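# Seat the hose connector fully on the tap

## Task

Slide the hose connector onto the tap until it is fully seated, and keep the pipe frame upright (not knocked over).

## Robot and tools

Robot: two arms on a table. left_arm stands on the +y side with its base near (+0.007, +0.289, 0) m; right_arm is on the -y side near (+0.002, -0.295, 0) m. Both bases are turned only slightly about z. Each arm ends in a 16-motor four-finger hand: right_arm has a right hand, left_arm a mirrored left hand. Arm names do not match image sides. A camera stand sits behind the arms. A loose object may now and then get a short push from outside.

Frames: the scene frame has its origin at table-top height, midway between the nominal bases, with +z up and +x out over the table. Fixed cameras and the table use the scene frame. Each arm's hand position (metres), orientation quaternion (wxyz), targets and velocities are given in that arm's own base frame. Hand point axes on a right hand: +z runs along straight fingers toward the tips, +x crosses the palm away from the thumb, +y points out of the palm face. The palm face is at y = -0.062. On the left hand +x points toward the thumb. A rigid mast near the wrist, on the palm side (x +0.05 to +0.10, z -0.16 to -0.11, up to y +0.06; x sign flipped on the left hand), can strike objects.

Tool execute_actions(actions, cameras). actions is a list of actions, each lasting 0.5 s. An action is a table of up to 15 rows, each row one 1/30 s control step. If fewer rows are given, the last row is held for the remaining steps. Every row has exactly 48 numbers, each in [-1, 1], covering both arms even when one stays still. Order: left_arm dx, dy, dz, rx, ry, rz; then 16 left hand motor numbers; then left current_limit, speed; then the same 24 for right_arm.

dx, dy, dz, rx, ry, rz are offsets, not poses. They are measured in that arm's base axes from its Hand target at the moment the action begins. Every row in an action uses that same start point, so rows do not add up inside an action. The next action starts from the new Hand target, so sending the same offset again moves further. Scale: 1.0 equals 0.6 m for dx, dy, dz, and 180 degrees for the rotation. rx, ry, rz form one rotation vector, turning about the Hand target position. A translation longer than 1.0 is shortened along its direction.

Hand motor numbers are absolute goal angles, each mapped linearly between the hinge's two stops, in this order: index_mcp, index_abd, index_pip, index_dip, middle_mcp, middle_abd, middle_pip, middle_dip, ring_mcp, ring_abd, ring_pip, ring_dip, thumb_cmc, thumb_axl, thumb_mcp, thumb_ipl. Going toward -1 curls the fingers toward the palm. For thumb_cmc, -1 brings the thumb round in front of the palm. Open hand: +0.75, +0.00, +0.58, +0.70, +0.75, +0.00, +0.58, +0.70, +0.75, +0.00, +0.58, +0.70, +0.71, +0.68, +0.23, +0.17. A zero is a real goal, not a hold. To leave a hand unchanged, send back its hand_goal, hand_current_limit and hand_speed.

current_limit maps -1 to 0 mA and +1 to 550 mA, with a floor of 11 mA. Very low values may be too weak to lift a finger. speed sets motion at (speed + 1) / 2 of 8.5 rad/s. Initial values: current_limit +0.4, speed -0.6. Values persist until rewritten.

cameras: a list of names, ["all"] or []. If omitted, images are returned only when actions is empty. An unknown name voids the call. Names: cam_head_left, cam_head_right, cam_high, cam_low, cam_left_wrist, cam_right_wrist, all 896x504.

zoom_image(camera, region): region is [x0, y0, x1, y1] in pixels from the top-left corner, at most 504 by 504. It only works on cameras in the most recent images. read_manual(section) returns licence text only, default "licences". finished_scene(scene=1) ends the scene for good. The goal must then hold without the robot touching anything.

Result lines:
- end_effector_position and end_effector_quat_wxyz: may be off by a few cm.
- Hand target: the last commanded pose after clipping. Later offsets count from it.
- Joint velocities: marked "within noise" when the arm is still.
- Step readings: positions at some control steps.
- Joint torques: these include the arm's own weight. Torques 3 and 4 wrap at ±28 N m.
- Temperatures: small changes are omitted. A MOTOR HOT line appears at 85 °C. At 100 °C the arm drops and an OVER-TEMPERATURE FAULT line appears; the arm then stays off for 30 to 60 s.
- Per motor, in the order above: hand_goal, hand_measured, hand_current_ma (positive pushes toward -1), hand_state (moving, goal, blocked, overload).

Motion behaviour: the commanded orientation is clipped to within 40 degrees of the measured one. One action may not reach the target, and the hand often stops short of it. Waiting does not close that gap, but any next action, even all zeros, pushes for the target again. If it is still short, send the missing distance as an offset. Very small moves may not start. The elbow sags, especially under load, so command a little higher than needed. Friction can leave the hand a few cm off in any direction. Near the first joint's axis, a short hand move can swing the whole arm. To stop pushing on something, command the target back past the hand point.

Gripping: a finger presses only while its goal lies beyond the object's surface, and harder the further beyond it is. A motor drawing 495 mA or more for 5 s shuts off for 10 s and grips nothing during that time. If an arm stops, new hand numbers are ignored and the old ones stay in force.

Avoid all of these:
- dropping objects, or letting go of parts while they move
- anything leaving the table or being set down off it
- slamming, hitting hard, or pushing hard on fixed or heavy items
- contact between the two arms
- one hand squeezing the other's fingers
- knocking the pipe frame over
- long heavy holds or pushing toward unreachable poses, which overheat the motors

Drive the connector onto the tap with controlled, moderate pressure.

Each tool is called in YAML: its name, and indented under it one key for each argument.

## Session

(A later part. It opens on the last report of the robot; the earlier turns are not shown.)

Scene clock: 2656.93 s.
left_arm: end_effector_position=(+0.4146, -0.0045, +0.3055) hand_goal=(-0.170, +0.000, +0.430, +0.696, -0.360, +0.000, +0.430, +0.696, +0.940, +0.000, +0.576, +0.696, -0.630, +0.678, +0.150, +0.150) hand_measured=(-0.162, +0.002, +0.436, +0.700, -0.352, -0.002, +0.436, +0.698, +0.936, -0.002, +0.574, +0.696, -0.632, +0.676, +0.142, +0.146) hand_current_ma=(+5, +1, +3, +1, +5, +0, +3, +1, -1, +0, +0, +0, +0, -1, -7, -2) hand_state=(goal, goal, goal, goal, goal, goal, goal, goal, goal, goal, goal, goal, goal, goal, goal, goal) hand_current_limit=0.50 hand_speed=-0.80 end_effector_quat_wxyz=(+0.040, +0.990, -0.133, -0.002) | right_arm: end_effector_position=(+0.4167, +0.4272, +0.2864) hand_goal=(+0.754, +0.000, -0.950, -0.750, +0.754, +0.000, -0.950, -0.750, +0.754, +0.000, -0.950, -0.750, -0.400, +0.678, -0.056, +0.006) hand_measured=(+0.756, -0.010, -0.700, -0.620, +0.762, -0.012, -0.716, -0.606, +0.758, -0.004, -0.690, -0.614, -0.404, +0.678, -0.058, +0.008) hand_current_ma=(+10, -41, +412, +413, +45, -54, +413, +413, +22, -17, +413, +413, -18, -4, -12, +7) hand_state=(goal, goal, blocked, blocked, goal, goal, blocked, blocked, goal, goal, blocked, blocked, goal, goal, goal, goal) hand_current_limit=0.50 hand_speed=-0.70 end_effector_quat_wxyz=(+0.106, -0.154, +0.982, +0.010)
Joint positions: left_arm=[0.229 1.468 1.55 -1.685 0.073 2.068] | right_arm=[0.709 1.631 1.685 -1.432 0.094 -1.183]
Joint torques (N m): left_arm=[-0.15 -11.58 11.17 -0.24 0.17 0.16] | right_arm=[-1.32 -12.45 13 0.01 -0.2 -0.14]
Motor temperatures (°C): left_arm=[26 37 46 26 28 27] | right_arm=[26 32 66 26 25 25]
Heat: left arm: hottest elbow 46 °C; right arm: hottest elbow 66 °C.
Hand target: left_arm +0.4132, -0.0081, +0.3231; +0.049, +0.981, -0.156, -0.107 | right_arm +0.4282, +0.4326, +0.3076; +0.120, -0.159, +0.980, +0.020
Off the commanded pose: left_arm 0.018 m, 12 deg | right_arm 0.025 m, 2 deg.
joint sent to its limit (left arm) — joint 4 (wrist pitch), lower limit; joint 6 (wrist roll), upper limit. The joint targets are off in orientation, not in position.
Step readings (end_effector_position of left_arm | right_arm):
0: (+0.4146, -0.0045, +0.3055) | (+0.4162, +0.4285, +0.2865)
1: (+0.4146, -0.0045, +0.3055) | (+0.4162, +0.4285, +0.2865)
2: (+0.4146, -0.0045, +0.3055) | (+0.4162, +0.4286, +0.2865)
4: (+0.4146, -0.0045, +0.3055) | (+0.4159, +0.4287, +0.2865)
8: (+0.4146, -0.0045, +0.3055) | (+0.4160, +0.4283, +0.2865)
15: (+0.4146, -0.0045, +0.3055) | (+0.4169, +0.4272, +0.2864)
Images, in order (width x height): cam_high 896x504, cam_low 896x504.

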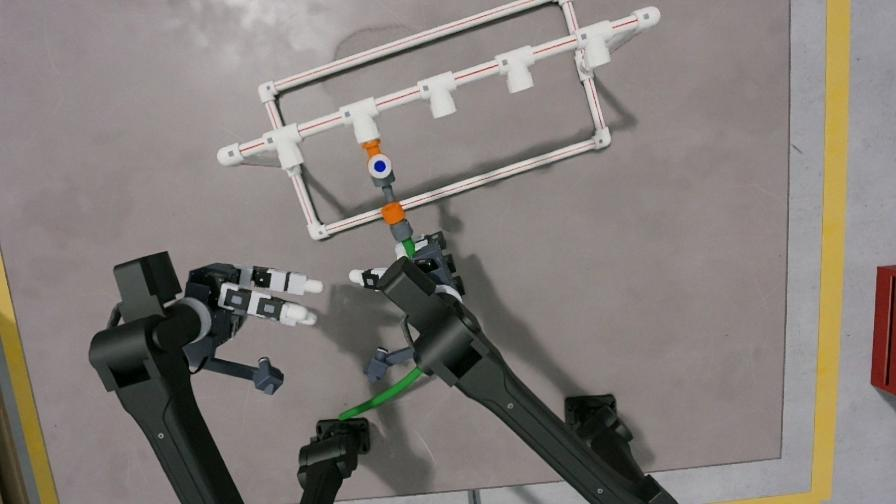

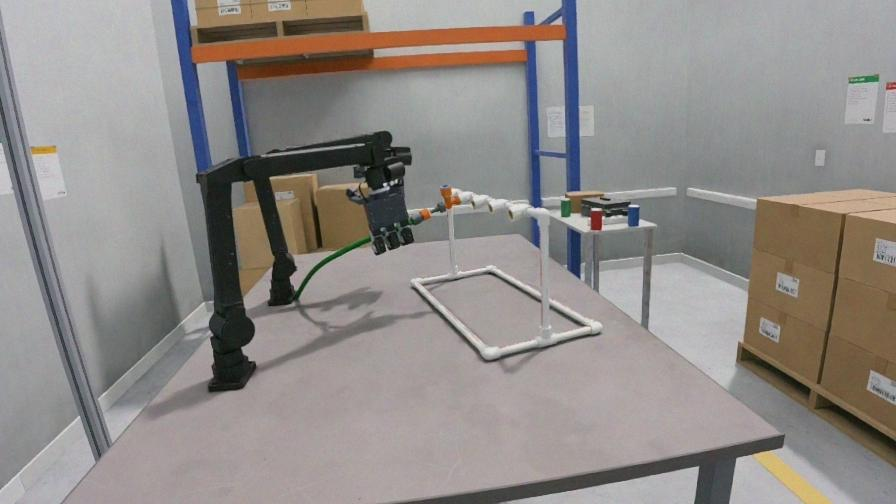

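execute_actions:
  actions:
    - [[0,0,0,0,0,0,-0.17,0,0.43,0.696,-0.36,0,0.43,0.696,0.94,0,0.576,0.696,-0.63,0.678,0.15,0.15,0.5,-0.8,0,0,0.004,-0.006,0.0214,-0.0139,0.754,0,-0.95,-0.75,0.754,0,-0.95,-0.75,0.754,0,-0.95,-0.75,-0.4,0.678,-0.056,0.006,0.5,-0.7]]
  cameras: ["cam_high","cam_low"]

zoom_image:
  camera: "cam_high"
  region: [372, 174, 412, 234]

zoom_image:
  camera: "cam_low"
  region: [406, 194, 450, 230]

Scene clock: 2688.70 s.
left_arm: end_effector_position=(+0.4146, -0.0045, +0.3055) hand_goal=(-0.170, +0.000, +0.430, +0.696, -0.360, +0.000, +0.430, +0.696, +0.940, +0.000, +0.576, +0.696, -0.630, +0.678, +0.150, +0.150) hand_measured=(-0.162, +0.002, +0.436, +0.700, -0.352, -0.002, +0.436, +0.698, +0.936, -0.002, +0.574, +0.696, -0.632, +0.676, +0.142, +0.146) hand_current_ma=(+5, +1, +3, +1, +5, +0, +3, +1, -1, +0, +0, +0, +0, -1, -7, -2) hand_state=(goal, goal, goal, goal, goal, goal, goal, goal, goal, goal, goal, goal, goal, goal, goal, goal) hand_current_limit=0.50 hand_speed=-0.80 end_effector_quat_wxyz=(+0.040, +0.990, -0.133, -0.002) | right_arm: end_effector_position=(+0.4137, +0.4263, +0.2897) hand_goal=(+0.754, +0.000, -0.950, -0.750, +0.754, +0.000, -0.950, -0.750, +0.754, +0.000, -0.950, -0.750, -0.400, +0.678, -0.056, +0.006) hand_measured=(+0.756, -0.010, -0.700, -0.620, +0.762, -0.012, -0.716, -0.606, +0.758, -0.004, -0.690, -0.614, -0.404, +0.678, -0.058, +0.008) hand_current_ma=(+10, -41, +413, +413, +45, -54, +413, +413, +22, -17, +412, +413, -18, -4, -12, +7) hand_state=(goal, goal, blocked, blocked, goal, goal, blocked, blocked, goal, goal, blocked, blocked, goal, goal, goal, goal) hand_current_limit=0.50 hand_speed=-0.70 end_effector_quat_wxyz=(+0.073, -0.143, +0.987, +0.003)
Joint positions: left_arm=[0.229 1.468 1.55 -1.685 0.073 2.068] | right_arm=[0.707 1.663 1.745 -1.526 0.073 -1.156]
Joint torques (N m): left_arm=[0.03 -12.04 11.11 -0.17 0.2 0.17] | right_arm=[-1.32 -12.4 13.24 -0.2 -0.24 0.04]
Motor temperatures (°C): left_arm=[26 37 46 26 28 27] | right_arm=[26 33 66 26 24 25]
Heat: left arm: hottest elbow 46 °C; right arm: hottest elbow 66 °C.
Hand target: left_arm +0.4132, -0.0081, +0.3231; +0.049, +0.981, -0.156, -0.107 | right_arm +0.4281, +0.4326, +0.3100; +0.086, -0.138, +0.987, +0.014
Off the commanded pose: left_arm 0.018 m, 12 deg | right_arm 0.026 m, 2 deg.
joint sent to its limit (left arm) — joint 4 (wrist pitch), lower limit; joint 6 (wrist roll), upper limit. The joint targets are off in orientation, not in position.
Step readings (end_effector_position of left_arm | right_arm):
0: (+0.4146, -0.0045, +0.3055) | (+0.4167, +0.4272, +0.2864)
1: (+0.4146, -0.0045, +0.3055) | (+0.4166, +0.4272, +0.2864)
2: (+0.4146, -0.0045, +0.3055) | (+0.4156, +0.4268, +0.2867)
4: (+0.4146, -0.0045, +0.3055) | (+0.4132, +0.4262, +0.2876)
8: (+0.4146, -0.0045, +0.3055) | (+0.4131, +0.4267, +0.2902)
15: (+0.4146, -0.0045, +0.3055) | (+0.4137, +0.4265, +0.2901)
Images, in order (width x height): cam_high 896x504, cam_low 896x504.

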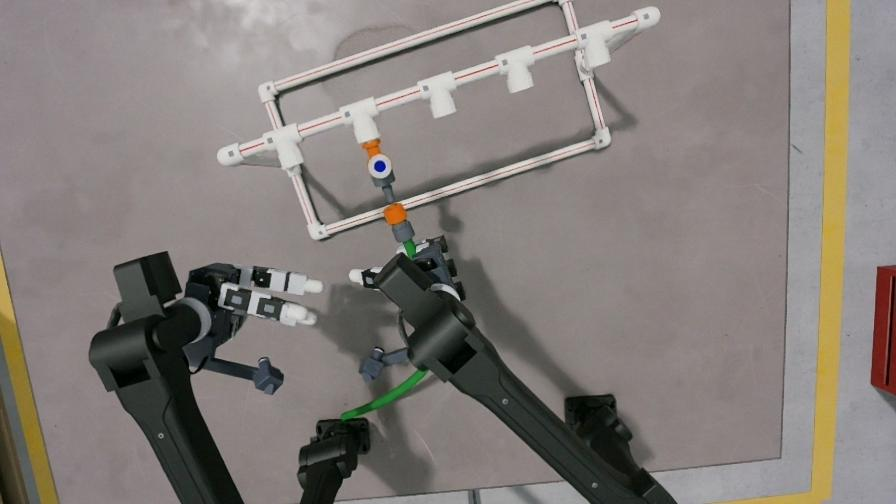

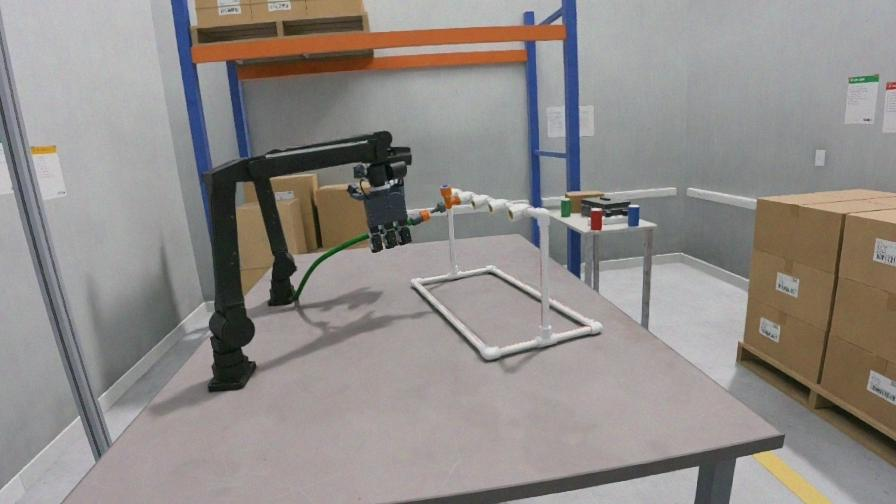

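Scaled by 8.400.

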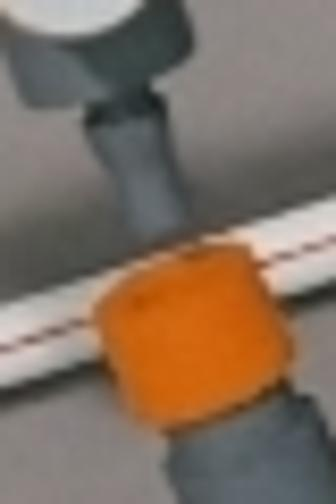

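Scaled by 11.455.

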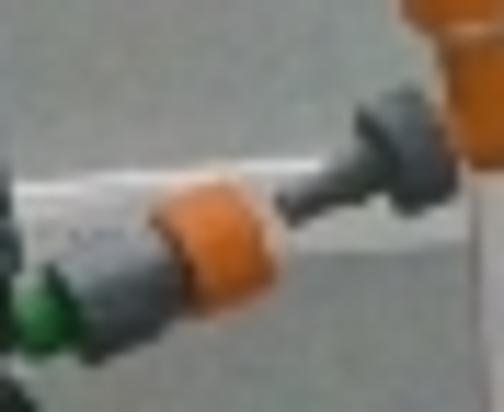

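execute_actions:
  actions:
    - [[0,0,0,0,0,0,-0.17,0,0.43,0.696,-0.36,0,0.43,0.696,0.94,0,0.576,0.696,-0.63,0.678,0.15,0.15,0.5,-0.8,0.0277,0.0076,0.0085,0,0,0,0.754,0,-0.95,-0.75,0.754,0,-0.95,-0.75,0.754,0,-0.95,-0.75,-0.4,0.678,-0.056,0.006,0.5,-0.7]]
  cameras: ["cam_high","cam_low"]

zoom_image:
  camera: "cam_high"
  region: [368, 160, 412, 226]

zoom_image:
  camera: "cam_low"
  region: [406, 194, 450, 230]

Scene clock: 2704.60 s.
left_arm: end_effector_position=(+0.4146, -0.0045, +0.3055) hand_goal=(-0.170, +0.000, +0.430, +0.696, -0.360, +0.000, +0.430, +0.696, +0.940, +0.000, +0.576, +0.696, -0.630, +0.678, +0.150, +0.150) hand_measured=(-0.162, +0.002, +0.436, +0.700, -0.352, -0.002, +0.436, +0.698, +0.936, -0.002, +0.574, +0.696, -0.632, +0.676, +0.142, +0.146) hand_current_ma=(+5, +1, +3, +1, +5, +0, +3, +1, -1, +0, +0, +0, +0, -1, -7, -2) hand_state=(goal, goal, goal, goal, goal, goal, goal, goal, goal, goal, goal, goal, goal, goal, goal, goal) hand_current_limit=0.50 hand_speed=-0.80 end_effector_quat_wxyz=(+0.040, +0.990, -0.133, -0.002) | right_arm: end_effector_position=(+0.4268, +0.4316, +0.2930) hand_goal=(+0.754, +0.000, -0.950, -0.750, +0.754, +0.000, -0.950, -0.750, +0.754, +0.000, -0.950, -0.750, -0.400, +0.678, -0.056, +0.006) hand_measured=(+0.756, -0.010, -0.700, -0.620, +0.762, -0.012, -0.716, -0.606, +0.758, -0.002, -0.690, -0.616, -0.402, +0.678, -0.058, +0.008) hand_current_ma=(+10, -40, +412, +413, +44, -54, +412, +413, +24, -9, +413, +413, -14, -4, -12, +7) hand_state=(goal, goal, blocked, blocked, goal, goal, blocked, blocked, goal, goal, blocked, blocked, goal, goal, goal, goal) hand_current_limit=0.50 hand_speed=-0.70 end_effector_quat_wxyz=(+0.067, -0.139, +0.988, +0.002)
Joint positions: left_arm=[0.229 1.468 1.55 -1.685 0.073 2.068] | right_arm=[0.698 1.707 1.813 -1.561 0.067 -1.156]
Joint torques (N m): left_arm=[-0.5 -12.1 11.14 -0.12 0.18 0.16] | right_arm=[-1.67 -12.98 13.64 0.06 -0.09 -0.1]
Motor temperatures (°C): left_arm=[26 37 46 26 28 27] | right_arm=[26 32 68 26 24 25]
Heat: left arm: hottest elbow 46 °C; right arm: hottest elbow 68 °C.
Hand target: left_arm +0.4132, -0.0081, +0.3231; +0.049, +0.981, -0.156, -0.107 | right_arm +0.4447, +0.4371, +0.3152; +0.086, -0.138, +0.987, +0.014
Off the commanded pose: left_arm 0.018 m, 12 deg | right_arm 0.029 m, 3 deg.
joint sent to its limit (left arm) — joint 4 (wrist pitch), lower limit; joint 6 (wrist roll), upper limit. The joint targets are off in orientation, not in position.
Step readings (end_effector_position of left_arm | right_arm):
0: (+0.4146, -0.0045, +0.3055) | (+0.4138, +0.4264, +0.2899)
1: (+0.4146, -0.0045, +0.3055) | (+0.4138, +0.4264, +0.2901)
2: (+0.4146, -0.0045, +0.3055) | (+0.4143, +0.4263, +0.2904)
4: (+0.4146, -0.0045, +0.3055) | (+0.4188, +0.4268, +0.2927)
8: (+0.4146, -0.0045, +0.3055) | (+0.4261, +0.4311, +0.2956)
15: (+0.4146, -0.0045, +0.3055) | (+0.4270, +0.4317, +0.2922)
Images, in order (width x height): cam_high 896x504, cam_low 896x504.

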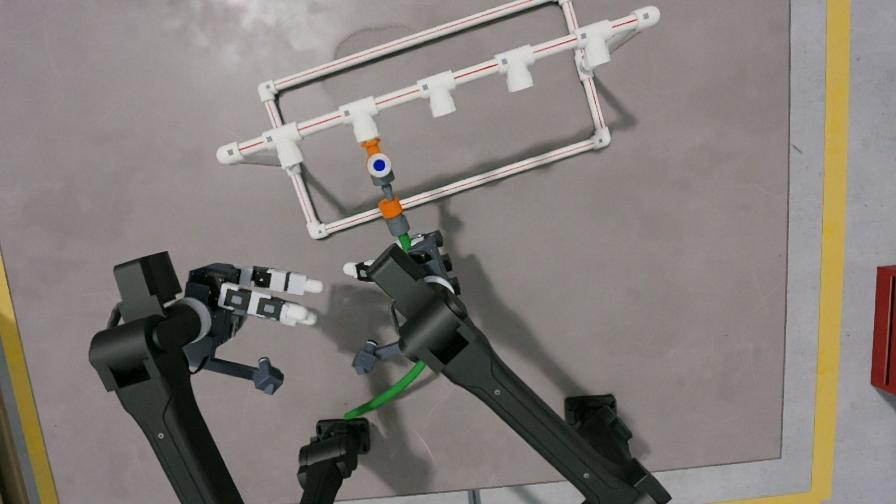

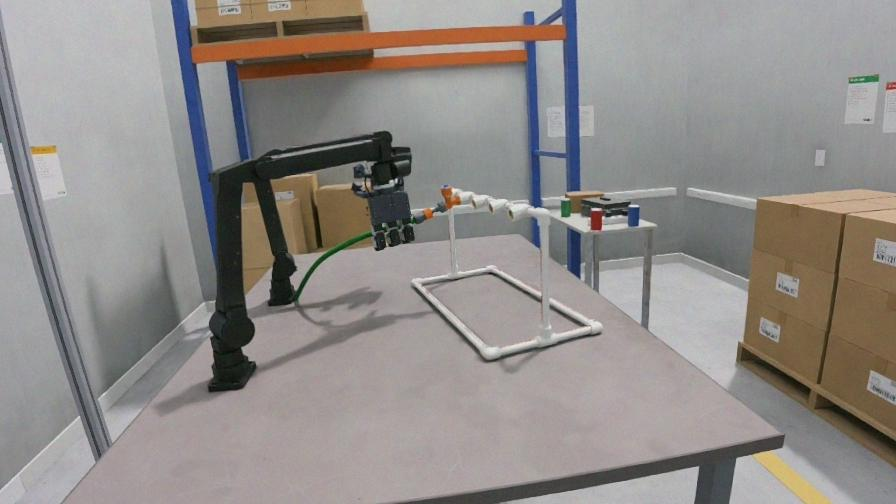

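Scaled by 7.636.

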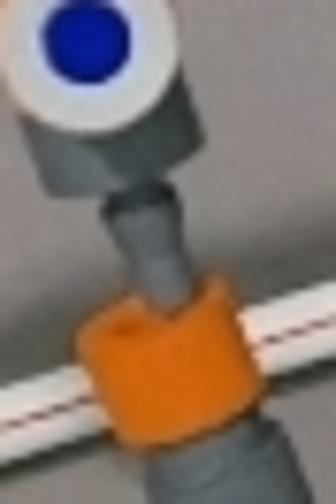

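Scaled by 11.455.

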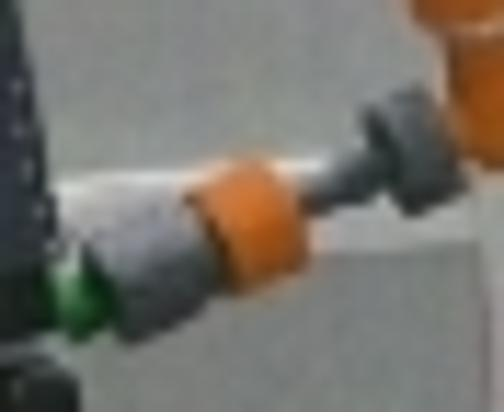

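zoom_image:
  camera: "cam_high"
  region: [290, 130, 410, 250]

zoom_image:
  camera: "cam_low"
  region: [400, 190, 440, 222]

Scaled by 4.200.

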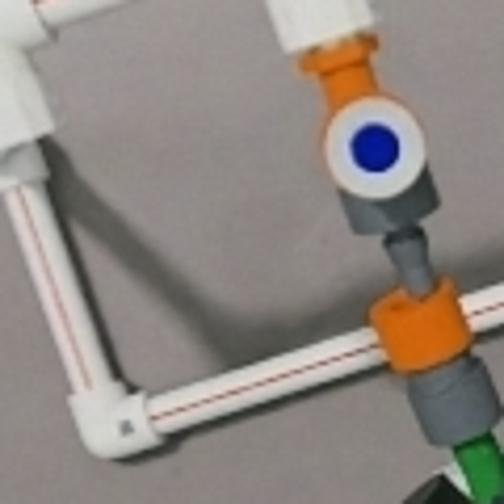

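Scaled by 12.600.

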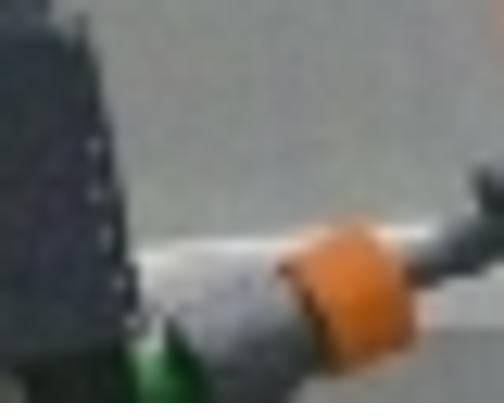

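execute_actions:
  actions:
    - [[0,0,0,0,0,0,-0.17,0,0.43,0.696,-0.36,0,0.43,0.696,0.94,0,0.576,0.696,-0.63,0.678,0.15,0.15,0.5,-0.8,0.0154,0.0042,0.0047,0,0,0,0.754,0,-0.95,-0.75,0.754,0,-0.95,-0.75,0.754,0,-0.95,-0.75,-0.4,0.678,-0.056,0.006,0.5,-0.7]]
  cameras: ["cam_high","cam_low"]

zoom_image:
  camera: "cam_high"
  region: [290, 130, 410, 250]

zoom_image:
  camera: "cam_low"
  region: [406, 180, 460, 224]

Scene clock: 2735.70 s.
left_arm: end_effector_position=(+0.4146, -0.0045, +0.3055) hand_goal=(-0.170, +0.000, +0.430, +0.696, -0.360, +0.000, +0.430, +0.696, +0.940, +0.000, +0.576, +0.696, -0.630, +0.678, +0.150, +0.150) hand_measured=(-0.162, +0.002, +0.436, +0.700, -0.352, -0.002, +0.436, +0.698, +0.936, -0.002, +0.574, +0.696, -0.632, +0.676, +0.142, +0.146) hand_current_ma=(+5, +1, +3, +1, +5, +0, +3, +1, -1, +0, +0, +0, +0, -1, -7, -2) hand_state=(goal, goal, goal, goal, goal, goal, goal, goal, goal, goal, goal, goal, goal, goal, goal, goal) hand_current_limit=0.50 hand_speed=-0.80 end_effector_quat_wxyz=(+0.040, +0.990, -0.133, -0.002) | right_arm: end_effector_position=(+0.4330, +0.4350, +0.2943) hand_goal=(+0.754, +0.000, -0.950, -0.750, +0.754, +0.000, -0.950, -0.750, +0.754, +0.000, -0.950, -0.750, -0.400, +0.678, -0.056, +0.006) hand_measured=(+0.756, -0.010, -0.700, -0.620, +0.762, -0.012, -0.716, -0.606, +0.760, -0.002, -0.690, -0.616, -0.402, +0.678, -0.058, +0.008) hand_current_ma=(+10, -40, +413, +412, +44, -54, +413, +413, +26, -9, +413, +412, -14, -4, -12, +7) hand_state=(goal, goal, blocked, blocked, goal, goal, blocked, blocked, goal, goal, blocked, blocked, goal, goal, goal, goal) hand_current_limit=0.50 hand_speed=-0.70 end_effector_quat_wxyz=(+0.064, -0.141, +0.988, +0.001)
Joint positions: left_arm=[0.229 1.468 1.55 -1.685 0.073 2.068] | right_arm=[0.695 1.733 1.852 -1.58 0.066 -1.163]
Joint torques (N m): left_arm=[-0.32 -12.16 11.12 -0.12 0.18 0.17] | right_arm=[-1.9 -13.22 13.9 0.17 -0.07 -0.09]
Motor temperatures (°C): left_arm=[26 37 47 26 28 27] | right_arm=[26 32 70 26 24 25]
Heat: left arm: hottest elbow 47 °C; right arm: hottest elbow 70 °C.
Hand target: left_arm +0.4132, -0.0081, +0.3231; +0.049, +0.981, -0.156, -0.107 | right_arm +0.4540, +0.4397, +0.3180; +0.086, -0.138, +0.987, +0.014
Off the commanded pose: left_arm 0.018 m, 12 deg | right_arm 0.032 m, 3 deg.
joint sent to its limit (left arm) — joint 4 (wrist pitch), lower limit; joint 6 (wrist roll), upper limit. The joint targets are off in orientation, not in position.
Step readings (end_effector_position of left_arm | right_arm):
0: (+0.4146, -0.0045, +0.3055) | (+0.4268, +0.4316, +0.2930)
1: (+0.4146, -0.0045, +0.3055) | (+0.4269, +0.4317, +0.2930)
2: (+0.4146, -0.0045, +0.3055) | (+0.4269, +0.4317, +0.2932)
4: (+0.4146, -0.0045, +0.3055) | (+0.4275, +0.4321, +0.2938)
8: (+0.4146, -0.0045, +0.3055) | (+0.4308, +0.4346, +0.2946)
15: (+0.4146, -0.0045, +0.3055) | (+0.4333, +0.4351, +0.2937)
Images, in order (width x height): cam_high 896x504, cam_low 896x504.

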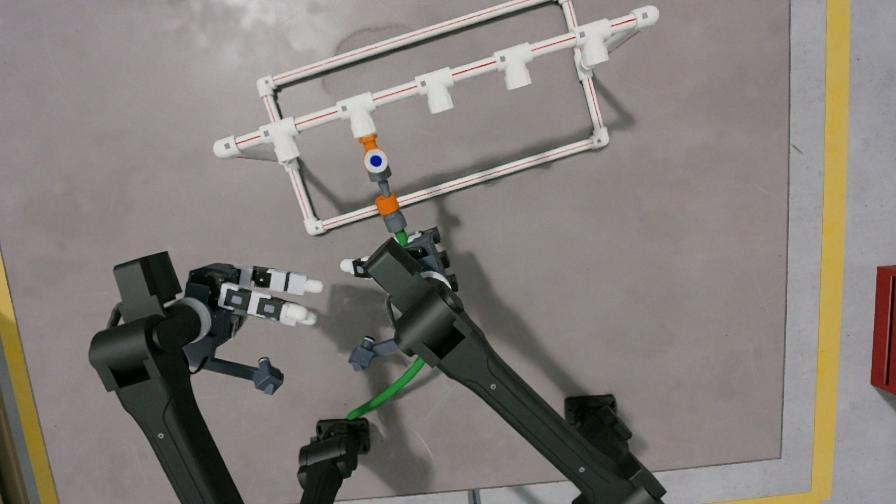

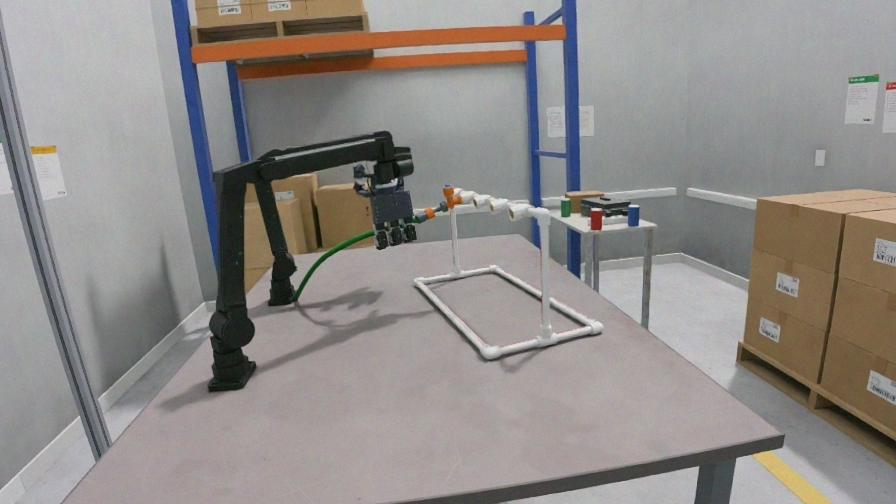

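Scaled by 4.200.

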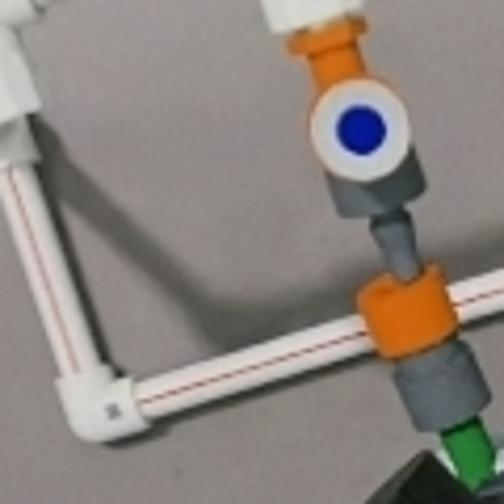

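Scaled by 9.333.

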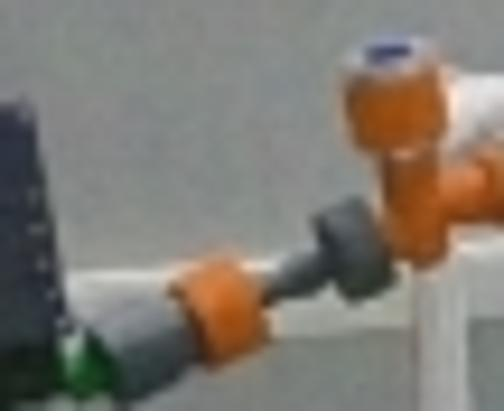

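zoom_image:
  camera: "cam_high"
  region: [372, 176, 404, 216]

zoom_image:
  camera: "cam_low"
  region: [418, 194, 450, 222]

Scaled by 12.600.

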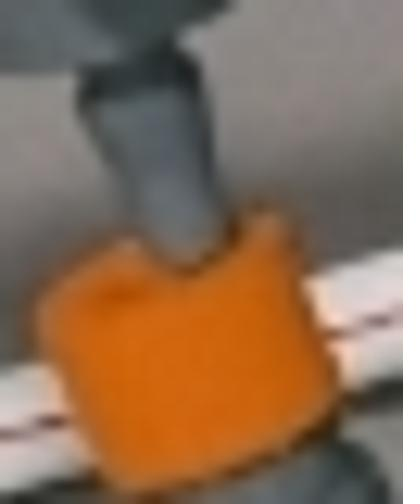

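Scaled by 15.750.

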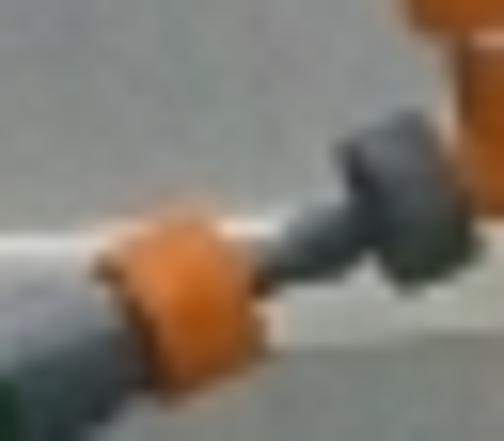

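execute_actions:
  actions:
    - [[0,0,0,0,0,0,-0.17,0,0.43,0.696,-0.36,0,0.43,0.696,0.94,0,0.576,0.696,-0.63,0.678,0.15,0.15,0.5,-0.8,-0.012,-0.0125,0,0,0,0,0.754,0,-0.95,-0.75,0.754,0,-0.95,-0.75,0.754,0,-0.95,-0.75,-0.4,0.678,-0.056,0.006,0.5,-0.7]]
  cameras: ["cam_high","cam_low"]

zoom_image:
  camera: "cam_high"
  region: [372, 176, 404, 216]

zoom_image:
  camera: "cam_low"
  region: [410, 186, 450, 222]

Scene clock: 2844.23 s.
left_arm: end_effector_position=(+0.4146, -0.0045, +0.3055) hand_goal=(-0.170, +0.000, +0.430, +0.696, -0.360, +0.000, +0.430, +0.696, +0.940, +0.000, +0.576, +0.696, -0.630, +0.678, +0.150, +0.150) hand_measured=(-0.162, +0.002, +0.436, +0.700, -0.352, -0.002, +0.436, +0.698, +0.936, -0.002, +0.574, +0.696, -0.632, +0.676, +0.142, +0.146) hand_current_ma=(+5, +1, +3, +1, +5, +0, +3, +1, -1, +0, +0, +0, +0, -1, -7, -2) hand_state=(goal, goal, goal, goal, goal, goal, goal, goal, goal, goal, goal, goal, goal, goal, goal, goal) hand_current_limit=0.50 hand_speed=-0.80 end_effector_quat_wxyz=(+0.040, +0.990, -0.133, -0.002) | right_arm: end_effector_position=(+0.4331, +0.4346, +0.2943) hand_goal=(+0.754, +0.000, -0.950, -0.750, +0.754, +0.000, -0.950, -0.750, +0.754, +0.000, -0.950, -0.750, -0.400, +0.678, -0.056, +0.006) hand_measured=(+0.756, -0.010, -0.700, -0.620, +0.762, -0.012, -0.716, -0.606, +0.760, -0.002, -0.690, -0.616, -0.402, +0.678, -0.058, +0.008) hand_current_ma=(+10, -40, +413, +413, +44, -54, +413, +412, +26, -9, +412, +413, -14, -4, -12, +7) hand_state=(goal, goal, blocked, blocked, goal, goal, blocked, blocked, goal, goal, blocked, blocked, goal, goal, goal, goal) hand_current_limit=0.50 hand_speed=-0.70 end_effector_quat_wxyz=(+0.064, -0.142, +0.988, +0.001)
Joint positions: left_arm=[0.229 1.468 1.55 -1.685 0.073 2.068] | right_arm=[0.694 1.733 1.852 -1.58 0.066 -1.166]
Joint torques (N m): left_arm=[-0.21 -12.1 11.1 -0.12 0.18 0.17] | right_arm=[-2.02 -15.03 11.4 0.44 -0.08 -0.09]
Motor temperatures (°C): left_arm=[26 37 47 26 28 27] | right_arm=[26 33 74 26 24 25]
Heat: left arm: hottest elbow 47 °C; right arm: hottest elbow 74 °C.
Hand target: left_arm +0.4132, -0.0081, +0.3231; +0.049, +0.981, -0.156, -0.107 | right_arm +0.4469, +0.4321, +0.3180; +0.086, -0.137, +0.987, +0.014
Off the commanded pose: left_arm 0.018 m, 12 deg | right_arm 0.027 m, 3 deg.
joint sent to its limit (left arm) — joint 4 (wrist pitch), lower limit; joint 6 (wrist roll), upper limit. The joint targets are off in orientation, not in position.
Step readings (end_effector_position of left_arm | right_arm):
0: (+0.4146, -0.0045, +0.3055) | (+0.4330, +0.4350, +0.2943)
1: (+0.4146, -0.0045, +0.3055) | (+0.4330, +0.4350, +0.2943)
2: (+0.4146, -0.0045, +0.3055) | (+0.4332, +0.4348, +0.2943)
4: (+0.4146, -0.0045, +0.3055) | (+0.4331, +0.4348, +0.2943)
8: (+0.4146, -0.0045, +0.3055) | (+0.4330, +0.4348, +0.2943)
15: (+0.4146, -0.0045, +0.3055) | (+0.4330, +0.4348, +0.2943)
Images, in order (width x height): cam_high 896x504, cam_low 896x504.

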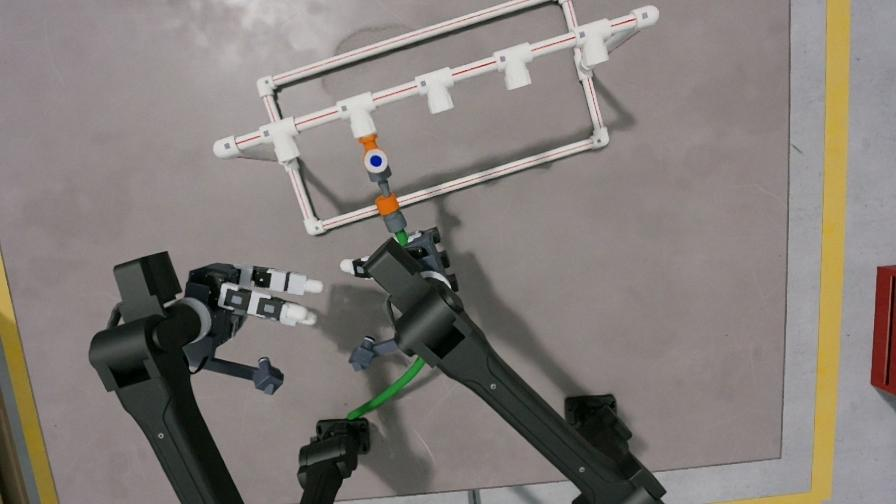

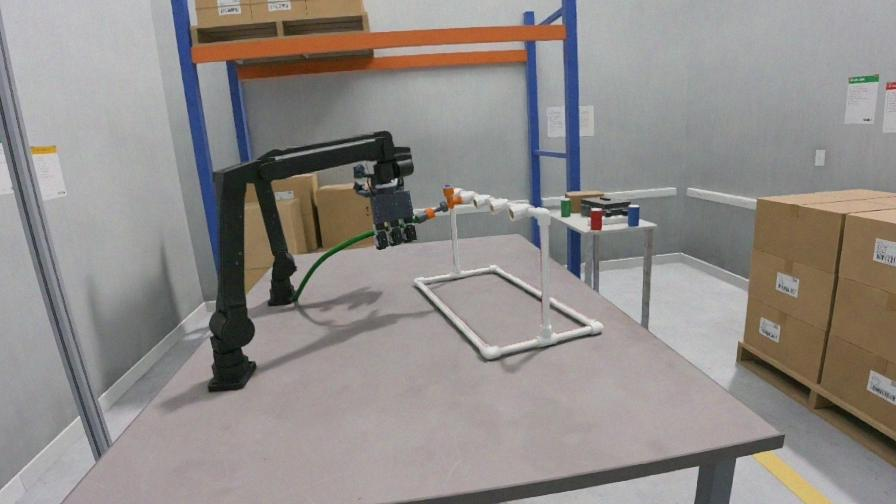

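Scaled by 12.600.

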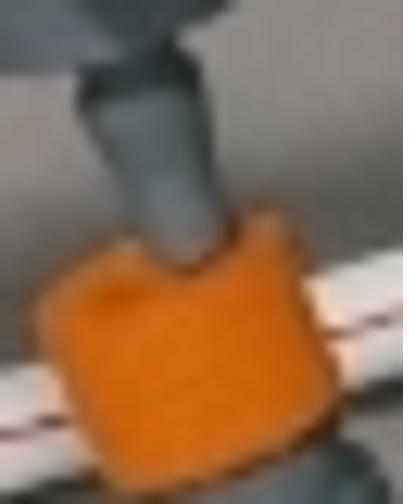

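Scaled by 12.600.

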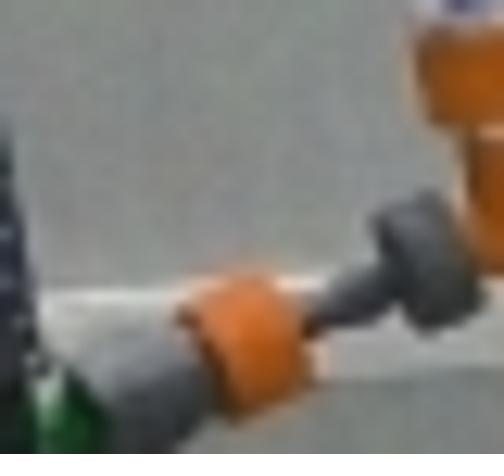

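execute_actions:
  actions:
    - [[0,0,0,0,0,0,-0.17,0,0.43,0.696,-0.36,0,0.43,0.696,0.94,0,0.576,0.696,-0.63,0.678,0.15,0.15,0.5,-0.8,0,-0.0125,0,0,0,0,0.754,0,-0.95,-0.75,0.754,0,-0.95,-0.75,0.754,0,-0.95,-0.75,-0.4,0.678,-0.056,0.006,0.5,-0.7]]
  cameras: ["cam_high","cam_low"]

zoom_image:
  camera: "cam_high"
  region: [372, 176, 404, 216]

Scene clock: 2855.87 s.
left_arm: end_effector_position=(+0.4146, -0.0045, +0.3055) hand_goal=(-0.170, +0.000, +0.430, +0.696, -0.360, +0.000, +0.430, +0.696, +0.940, +0.000, +0.576, +0.696, -0.630, +0.678, +0.150, +0.150) hand_measured=(-0.162, +0.002, +0.436, +0.700, -0.352, -0.002, +0.436, +0.698, +0.936, -0.002, +0.574, +0.696, -0.632, +0.676, +0.142, +0.146) hand_current_ma=(+5, +1, +3, +1, +5, +0, +3, +1, -1, +0, +0, +0, +0, -1, -7, -2) hand_state=(goal, goal, goal, goal, goal, goal, goal, goal, goal, goal, goal, goal, goal, goal, goal, goal) hand_current_limit=0.50 hand_speed=-0.80 end_effector_quat_wxyz=(+0.040, +0.990, -0.133, -0.002) | right_arm: end_effector_position=(+0.4405, +0.4263, +0.2943) hand_goal=(+0.754, +0.000, -0.950, -0.750, +0.754, +0.000, -0.950, -0.750, +0.754, +0.000, -0.950, -0.750, -0.400, +0.678, -0.056, +0.006) hand_measured=(+0.754, -0.008, -0.700, -0.620, +0.762, -0.012, -0.716, -0.606, +0.760, -0.002, -0.690, -0.616, -0.402, +0.678, -0.058, +0.008) hand_current_ma=(+4, -37, +413, +412, +42, -54, +412, +413, +27, -5, +413, +412, -12, -4, -12, +7) hand_state=(goal, goal, blocked, blocked, goal, goal, blocked, blocked, goal, goal, blocked, blocked, goal, goal, goal, goal) hand_current_limit=0.50 hand_speed=-0.70 end_effector_quat_wxyz=(+0.064, -0.138, +0.988, +0.000)
Joint positions: left_arm=[0.229 1.468 1.55 -1.685 0.073 2.068] | right_arm=[0.674 1.733 1.852 -1.58 0.065 -1.178]
Joint torques (N m): left_arm=[0.09 -12.4 11.19 -0.14 0.19 0.16] | right_arm=[-1.2 -15.91 10.21 0.59 -0.11 -0.07]
Motor temperatures (°C): left_arm=[26 37 47 26 28 27] | right_arm=[26 33 72 26 24 25]
Heat: left arm: hottest elbow 47 °C; right arm: hottest elbow 72 °C.
Hand target: left_arm +0.4132, -0.0081, +0.3231; +0.049, +0.981, -0.156, -0.107 | right_arm +0.4469, +0.4246, +0.3180; +0.086, -0.137, +0.987, +0.014
Off the commanded pose: left_arm 0.018 m, 12 deg | right_arm 0.025 m, 3 deg.
joint sent to its limit (left arm) — joint 4 (wrist pitch), lower limit; joint 6 (wrist roll), upper limit. The joint targets are off in orientation, not in position.
Step readings (end_effector_position of left_arm | right_arm):
0: (+0.4146, -0.0045, +0.3055) | (+0.4331, +0.4346, +0.2943)
1: (+0.4146, -0.0045, +0.3055) | (+0.4331, +0.4346, +0.2943)
2: (+0.4146, -0.0045, +0.3055) | (+0.4330, +0.4347, +0.2943)
4: (+0.4146, -0.0045, +0.3055) | (+0.4333, +0.4342, +0.2944)
8: (+0.4146, -0.0045, +0.3055) | (+0.4351, +0.4319, +0.2943)
15: (+0.4146, -0.0045, +0.3055) | (+0.4389, +0.4279, +0.2943)
Images, in order (width x height): cam_high 896x504, cam_low 896x504.

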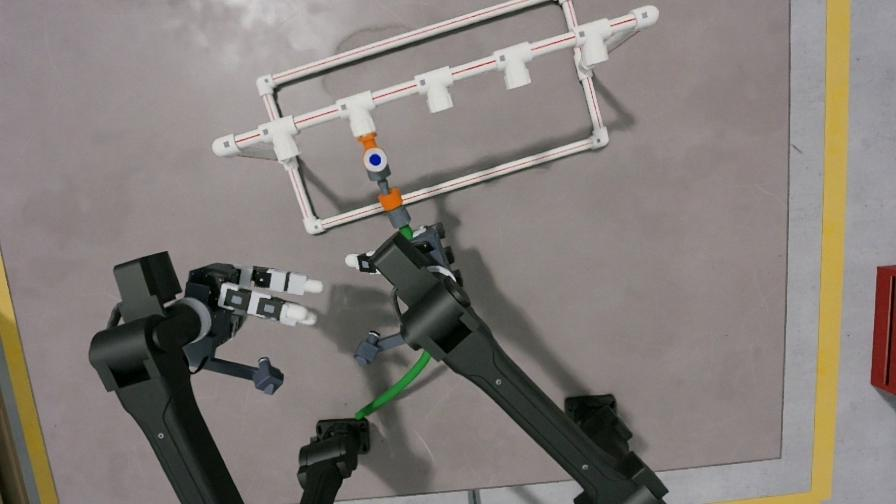

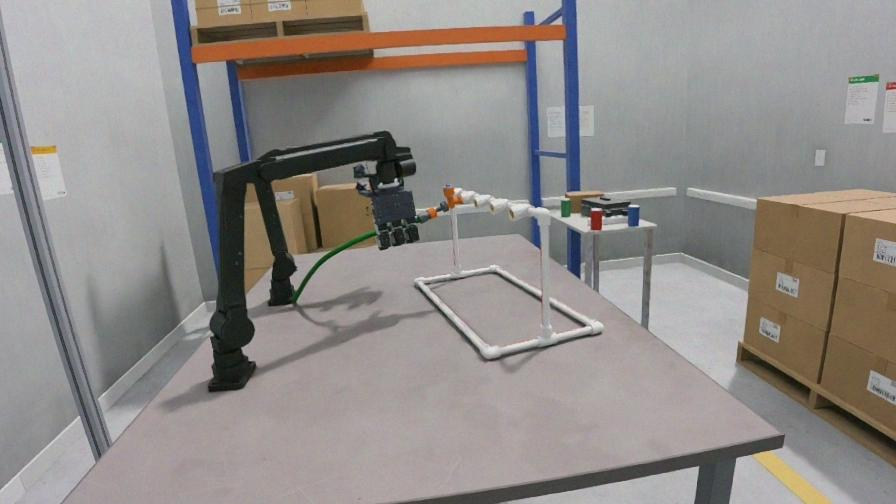

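Scaled by 12.600.

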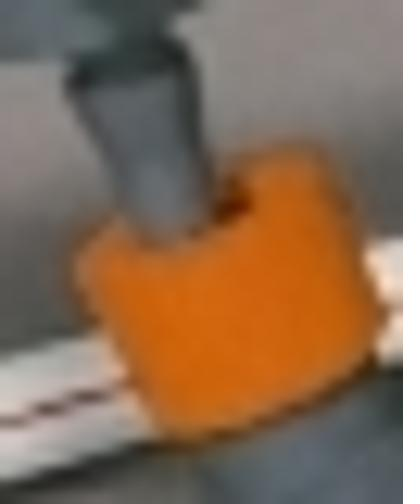

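zoom_image:
  camera: "cam_low"
  region: [410, 186, 450, 222]

zoom_image:
  camera: "cam_high"
  region: [350, 120, 450, 240]

Scaled by 12.600.

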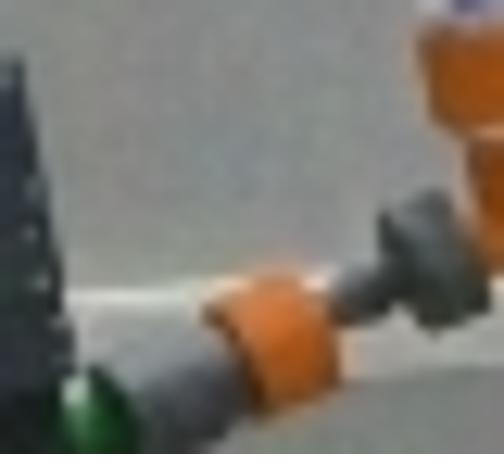

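Scaled by 4.200.

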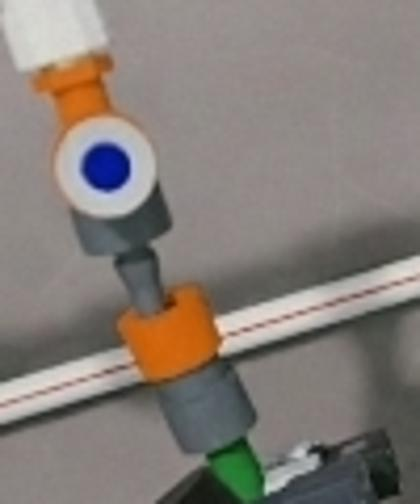

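execute_actions:
  actions:
    - [[0,0,0,0,0,0,-0.17,0,0.43,0.696,-0.36,0,0.43,0.696,0.94,0,0.576,0.696,-0.63,0.678,0.15,0.15,0.5,-0.8,0.022,0.029,0,0,0,-0.028,0.754,0,-0.95,-0.75,0.754,0,-0.95,-0.75,0.754,0,-0.95,-0.75,-0.4,0.678,-0.056,0.006,0.5,-0.7]]
  cameras: ["cam_high","cam_low"]

zoom_image:
  camera: "cam_high"
  region: [360, 140, 420, 240]

zoom_image:
  camera: "cam_low"
  region: [410, 186, 450, 222]

Scene clock: 2886.40 s.
left_arm: end_effector_position=(+0.4146, -0.0045, +0.3055) hand_goal=(-0.170, +0.000, +0.430, +0.696, -0.360, +0.000, +0.430, +0.696, +0.940, +0.000, +0.576, +0.696, -0.630, +0.678, +0.150, +0.150) hand_measured=(-0.162, +0.002, +0.436, +0.700, -0.352, -0.002, +0.436, +0.698, +0.936, -0.002, +0.574, +0.696, -0.632, +0.676, +0.142, +0.146) hand_current_ma=(+5, +1, +3, +1, +5, +0, +3, +1, -1, +0, +0, +0, +0, -1, -7, -2) hand_state=(goal, goal, goal, goal, goal, goal, goal, goal, goal, goal, goal, goal, goal, goal, goal, goal) hand_current_limit=0.50 hand_speed=-0.80 end_effector_quat_wxyz=(+0.040, +0.990, -0.133, -0.002) | right_arm: end_effector_position=(+0.4492, +0.4322, +0.2989) hand_goal=(+0.754, +0.000, -0.950, -0.750, +0.754, +0.000, -0.950, -0.750, +0.754, +0.000, -0.950, -0.750, -0.400, +0.678, -0.056, +0.006) hand_measured=(+0.754, -0.006, -0.700, -0.620, +0.762, -0.012, -0.716, -0.606, +0.760, +0.002, -0.690, -0.618, -0.402, +0.678, -0.058, +0.008) hand_current_ma=(-5, -22, +413, +412, +44, -54, +413, +413, +27, +6, +413, +412, -12, -4, -12, +7) hand_state=(goal, goal, blocked, blocked, goal, goal, blocked, blocked, goal, goal, blocked, blocked, goal, goal, goal, goal) hand_current_limit=0.50 hand_speed=-0.70 end_effector_quat_wxyz=(+0.072, -0.103, +0.992, +0.001)
Joint positions: left_arm=[0.229 1.468 1.55 -1.685 0.073 2.068] | right_arm=[0.684 1.742 1.873 -1.58 0.076 -1.098]
Joint torques (N m): left_arm=[-0.32 -12.04 11.17 -0.2 0.18 0.16] | right_arm=[-0.38 -13.39 13.22 -0.18 0.07 0.21]
Motor temperatures (°C): left_arm=[26 37 47 26 28 27] | right_arm=[26 34 66 26 24 25]
Heat: left arm: hottest elbow 47 °C; right arm: hottest elbow 66 °C.
Hand target: left_arm +0.4132, -0.0081, +0.3231; +0.049, +0.981, -0.156, -0.107 | right_arm +0.4600, +0.4421, +0.3179; +0.087, -0.094, +0.992, +0.010
Off the commanded pose: left_arm 0.018 m, 12 deg | right_arm 0.024 m, 2 deg.
joint sent to its limit (left arm) — joint 4 (wrist pitch), lower limit; joint 6 (wrist roll), upper limit. The joint targets are off in orientation, not in position.
Step readings (end_effector_position of left_arm | right_arm):
0: (+0.4146, -0.0045, +0.3055) | (+0.4405, +0.4263, +0.2942)
1: (+0.4146, -0.0045, +0.3055) | (+0.4405, +0.4263, +0.2942)
2: (+0.4146, -0.0045, +0.3055) | (+0.4409, +0.4262, +0.2943)
4: (+0.4146, -0.0045, +0.3055) | (+0.4423, +0.4260, +0.2943)
8: (+0.4146, -0.0045, +0.3055) | (+0.4444, +0.4271, +0.2950)
15: (+0.4146, -0.0045, +0.3055) | (+0.4477, +0.4316, +0.3005)
Images, in order (width x height): cam_high 896x504, cam_low 896x504.

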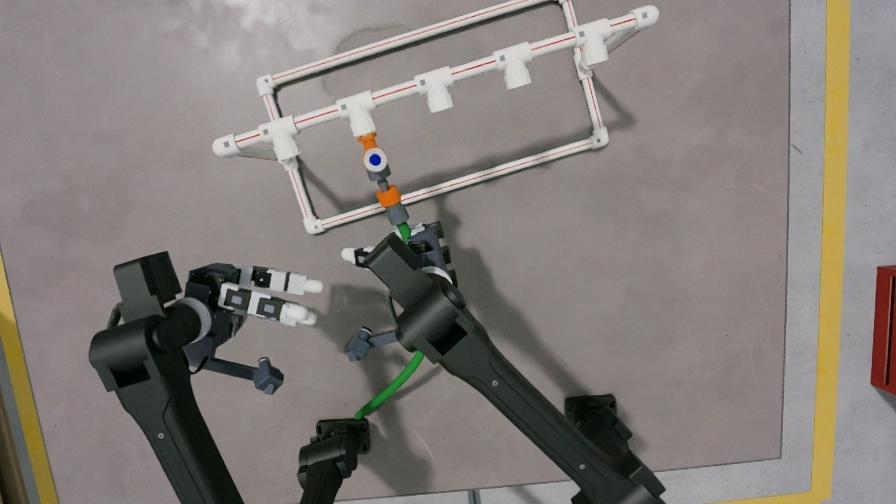

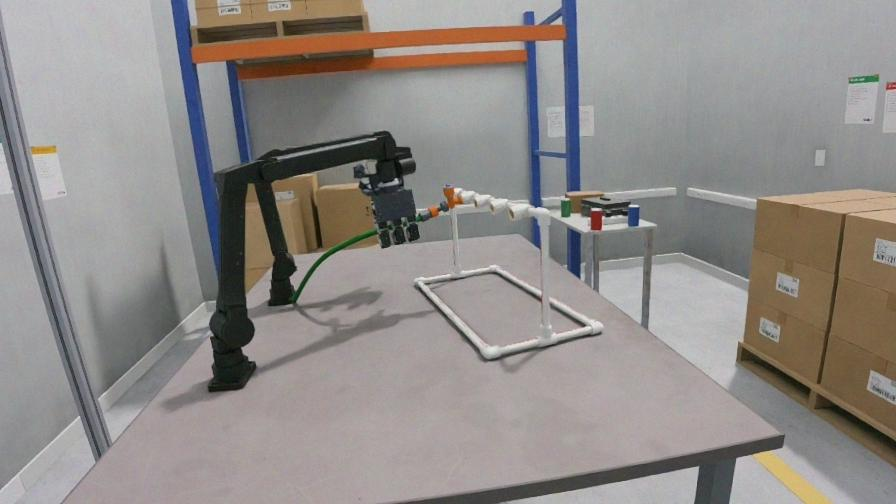

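Scaled by 5.040.

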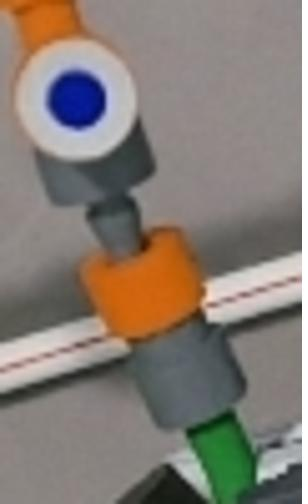

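Scaled by 12.600.

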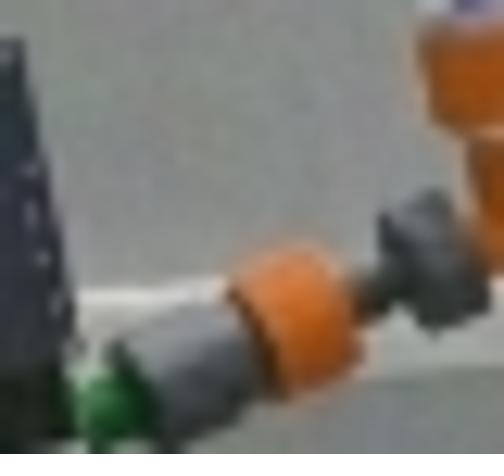

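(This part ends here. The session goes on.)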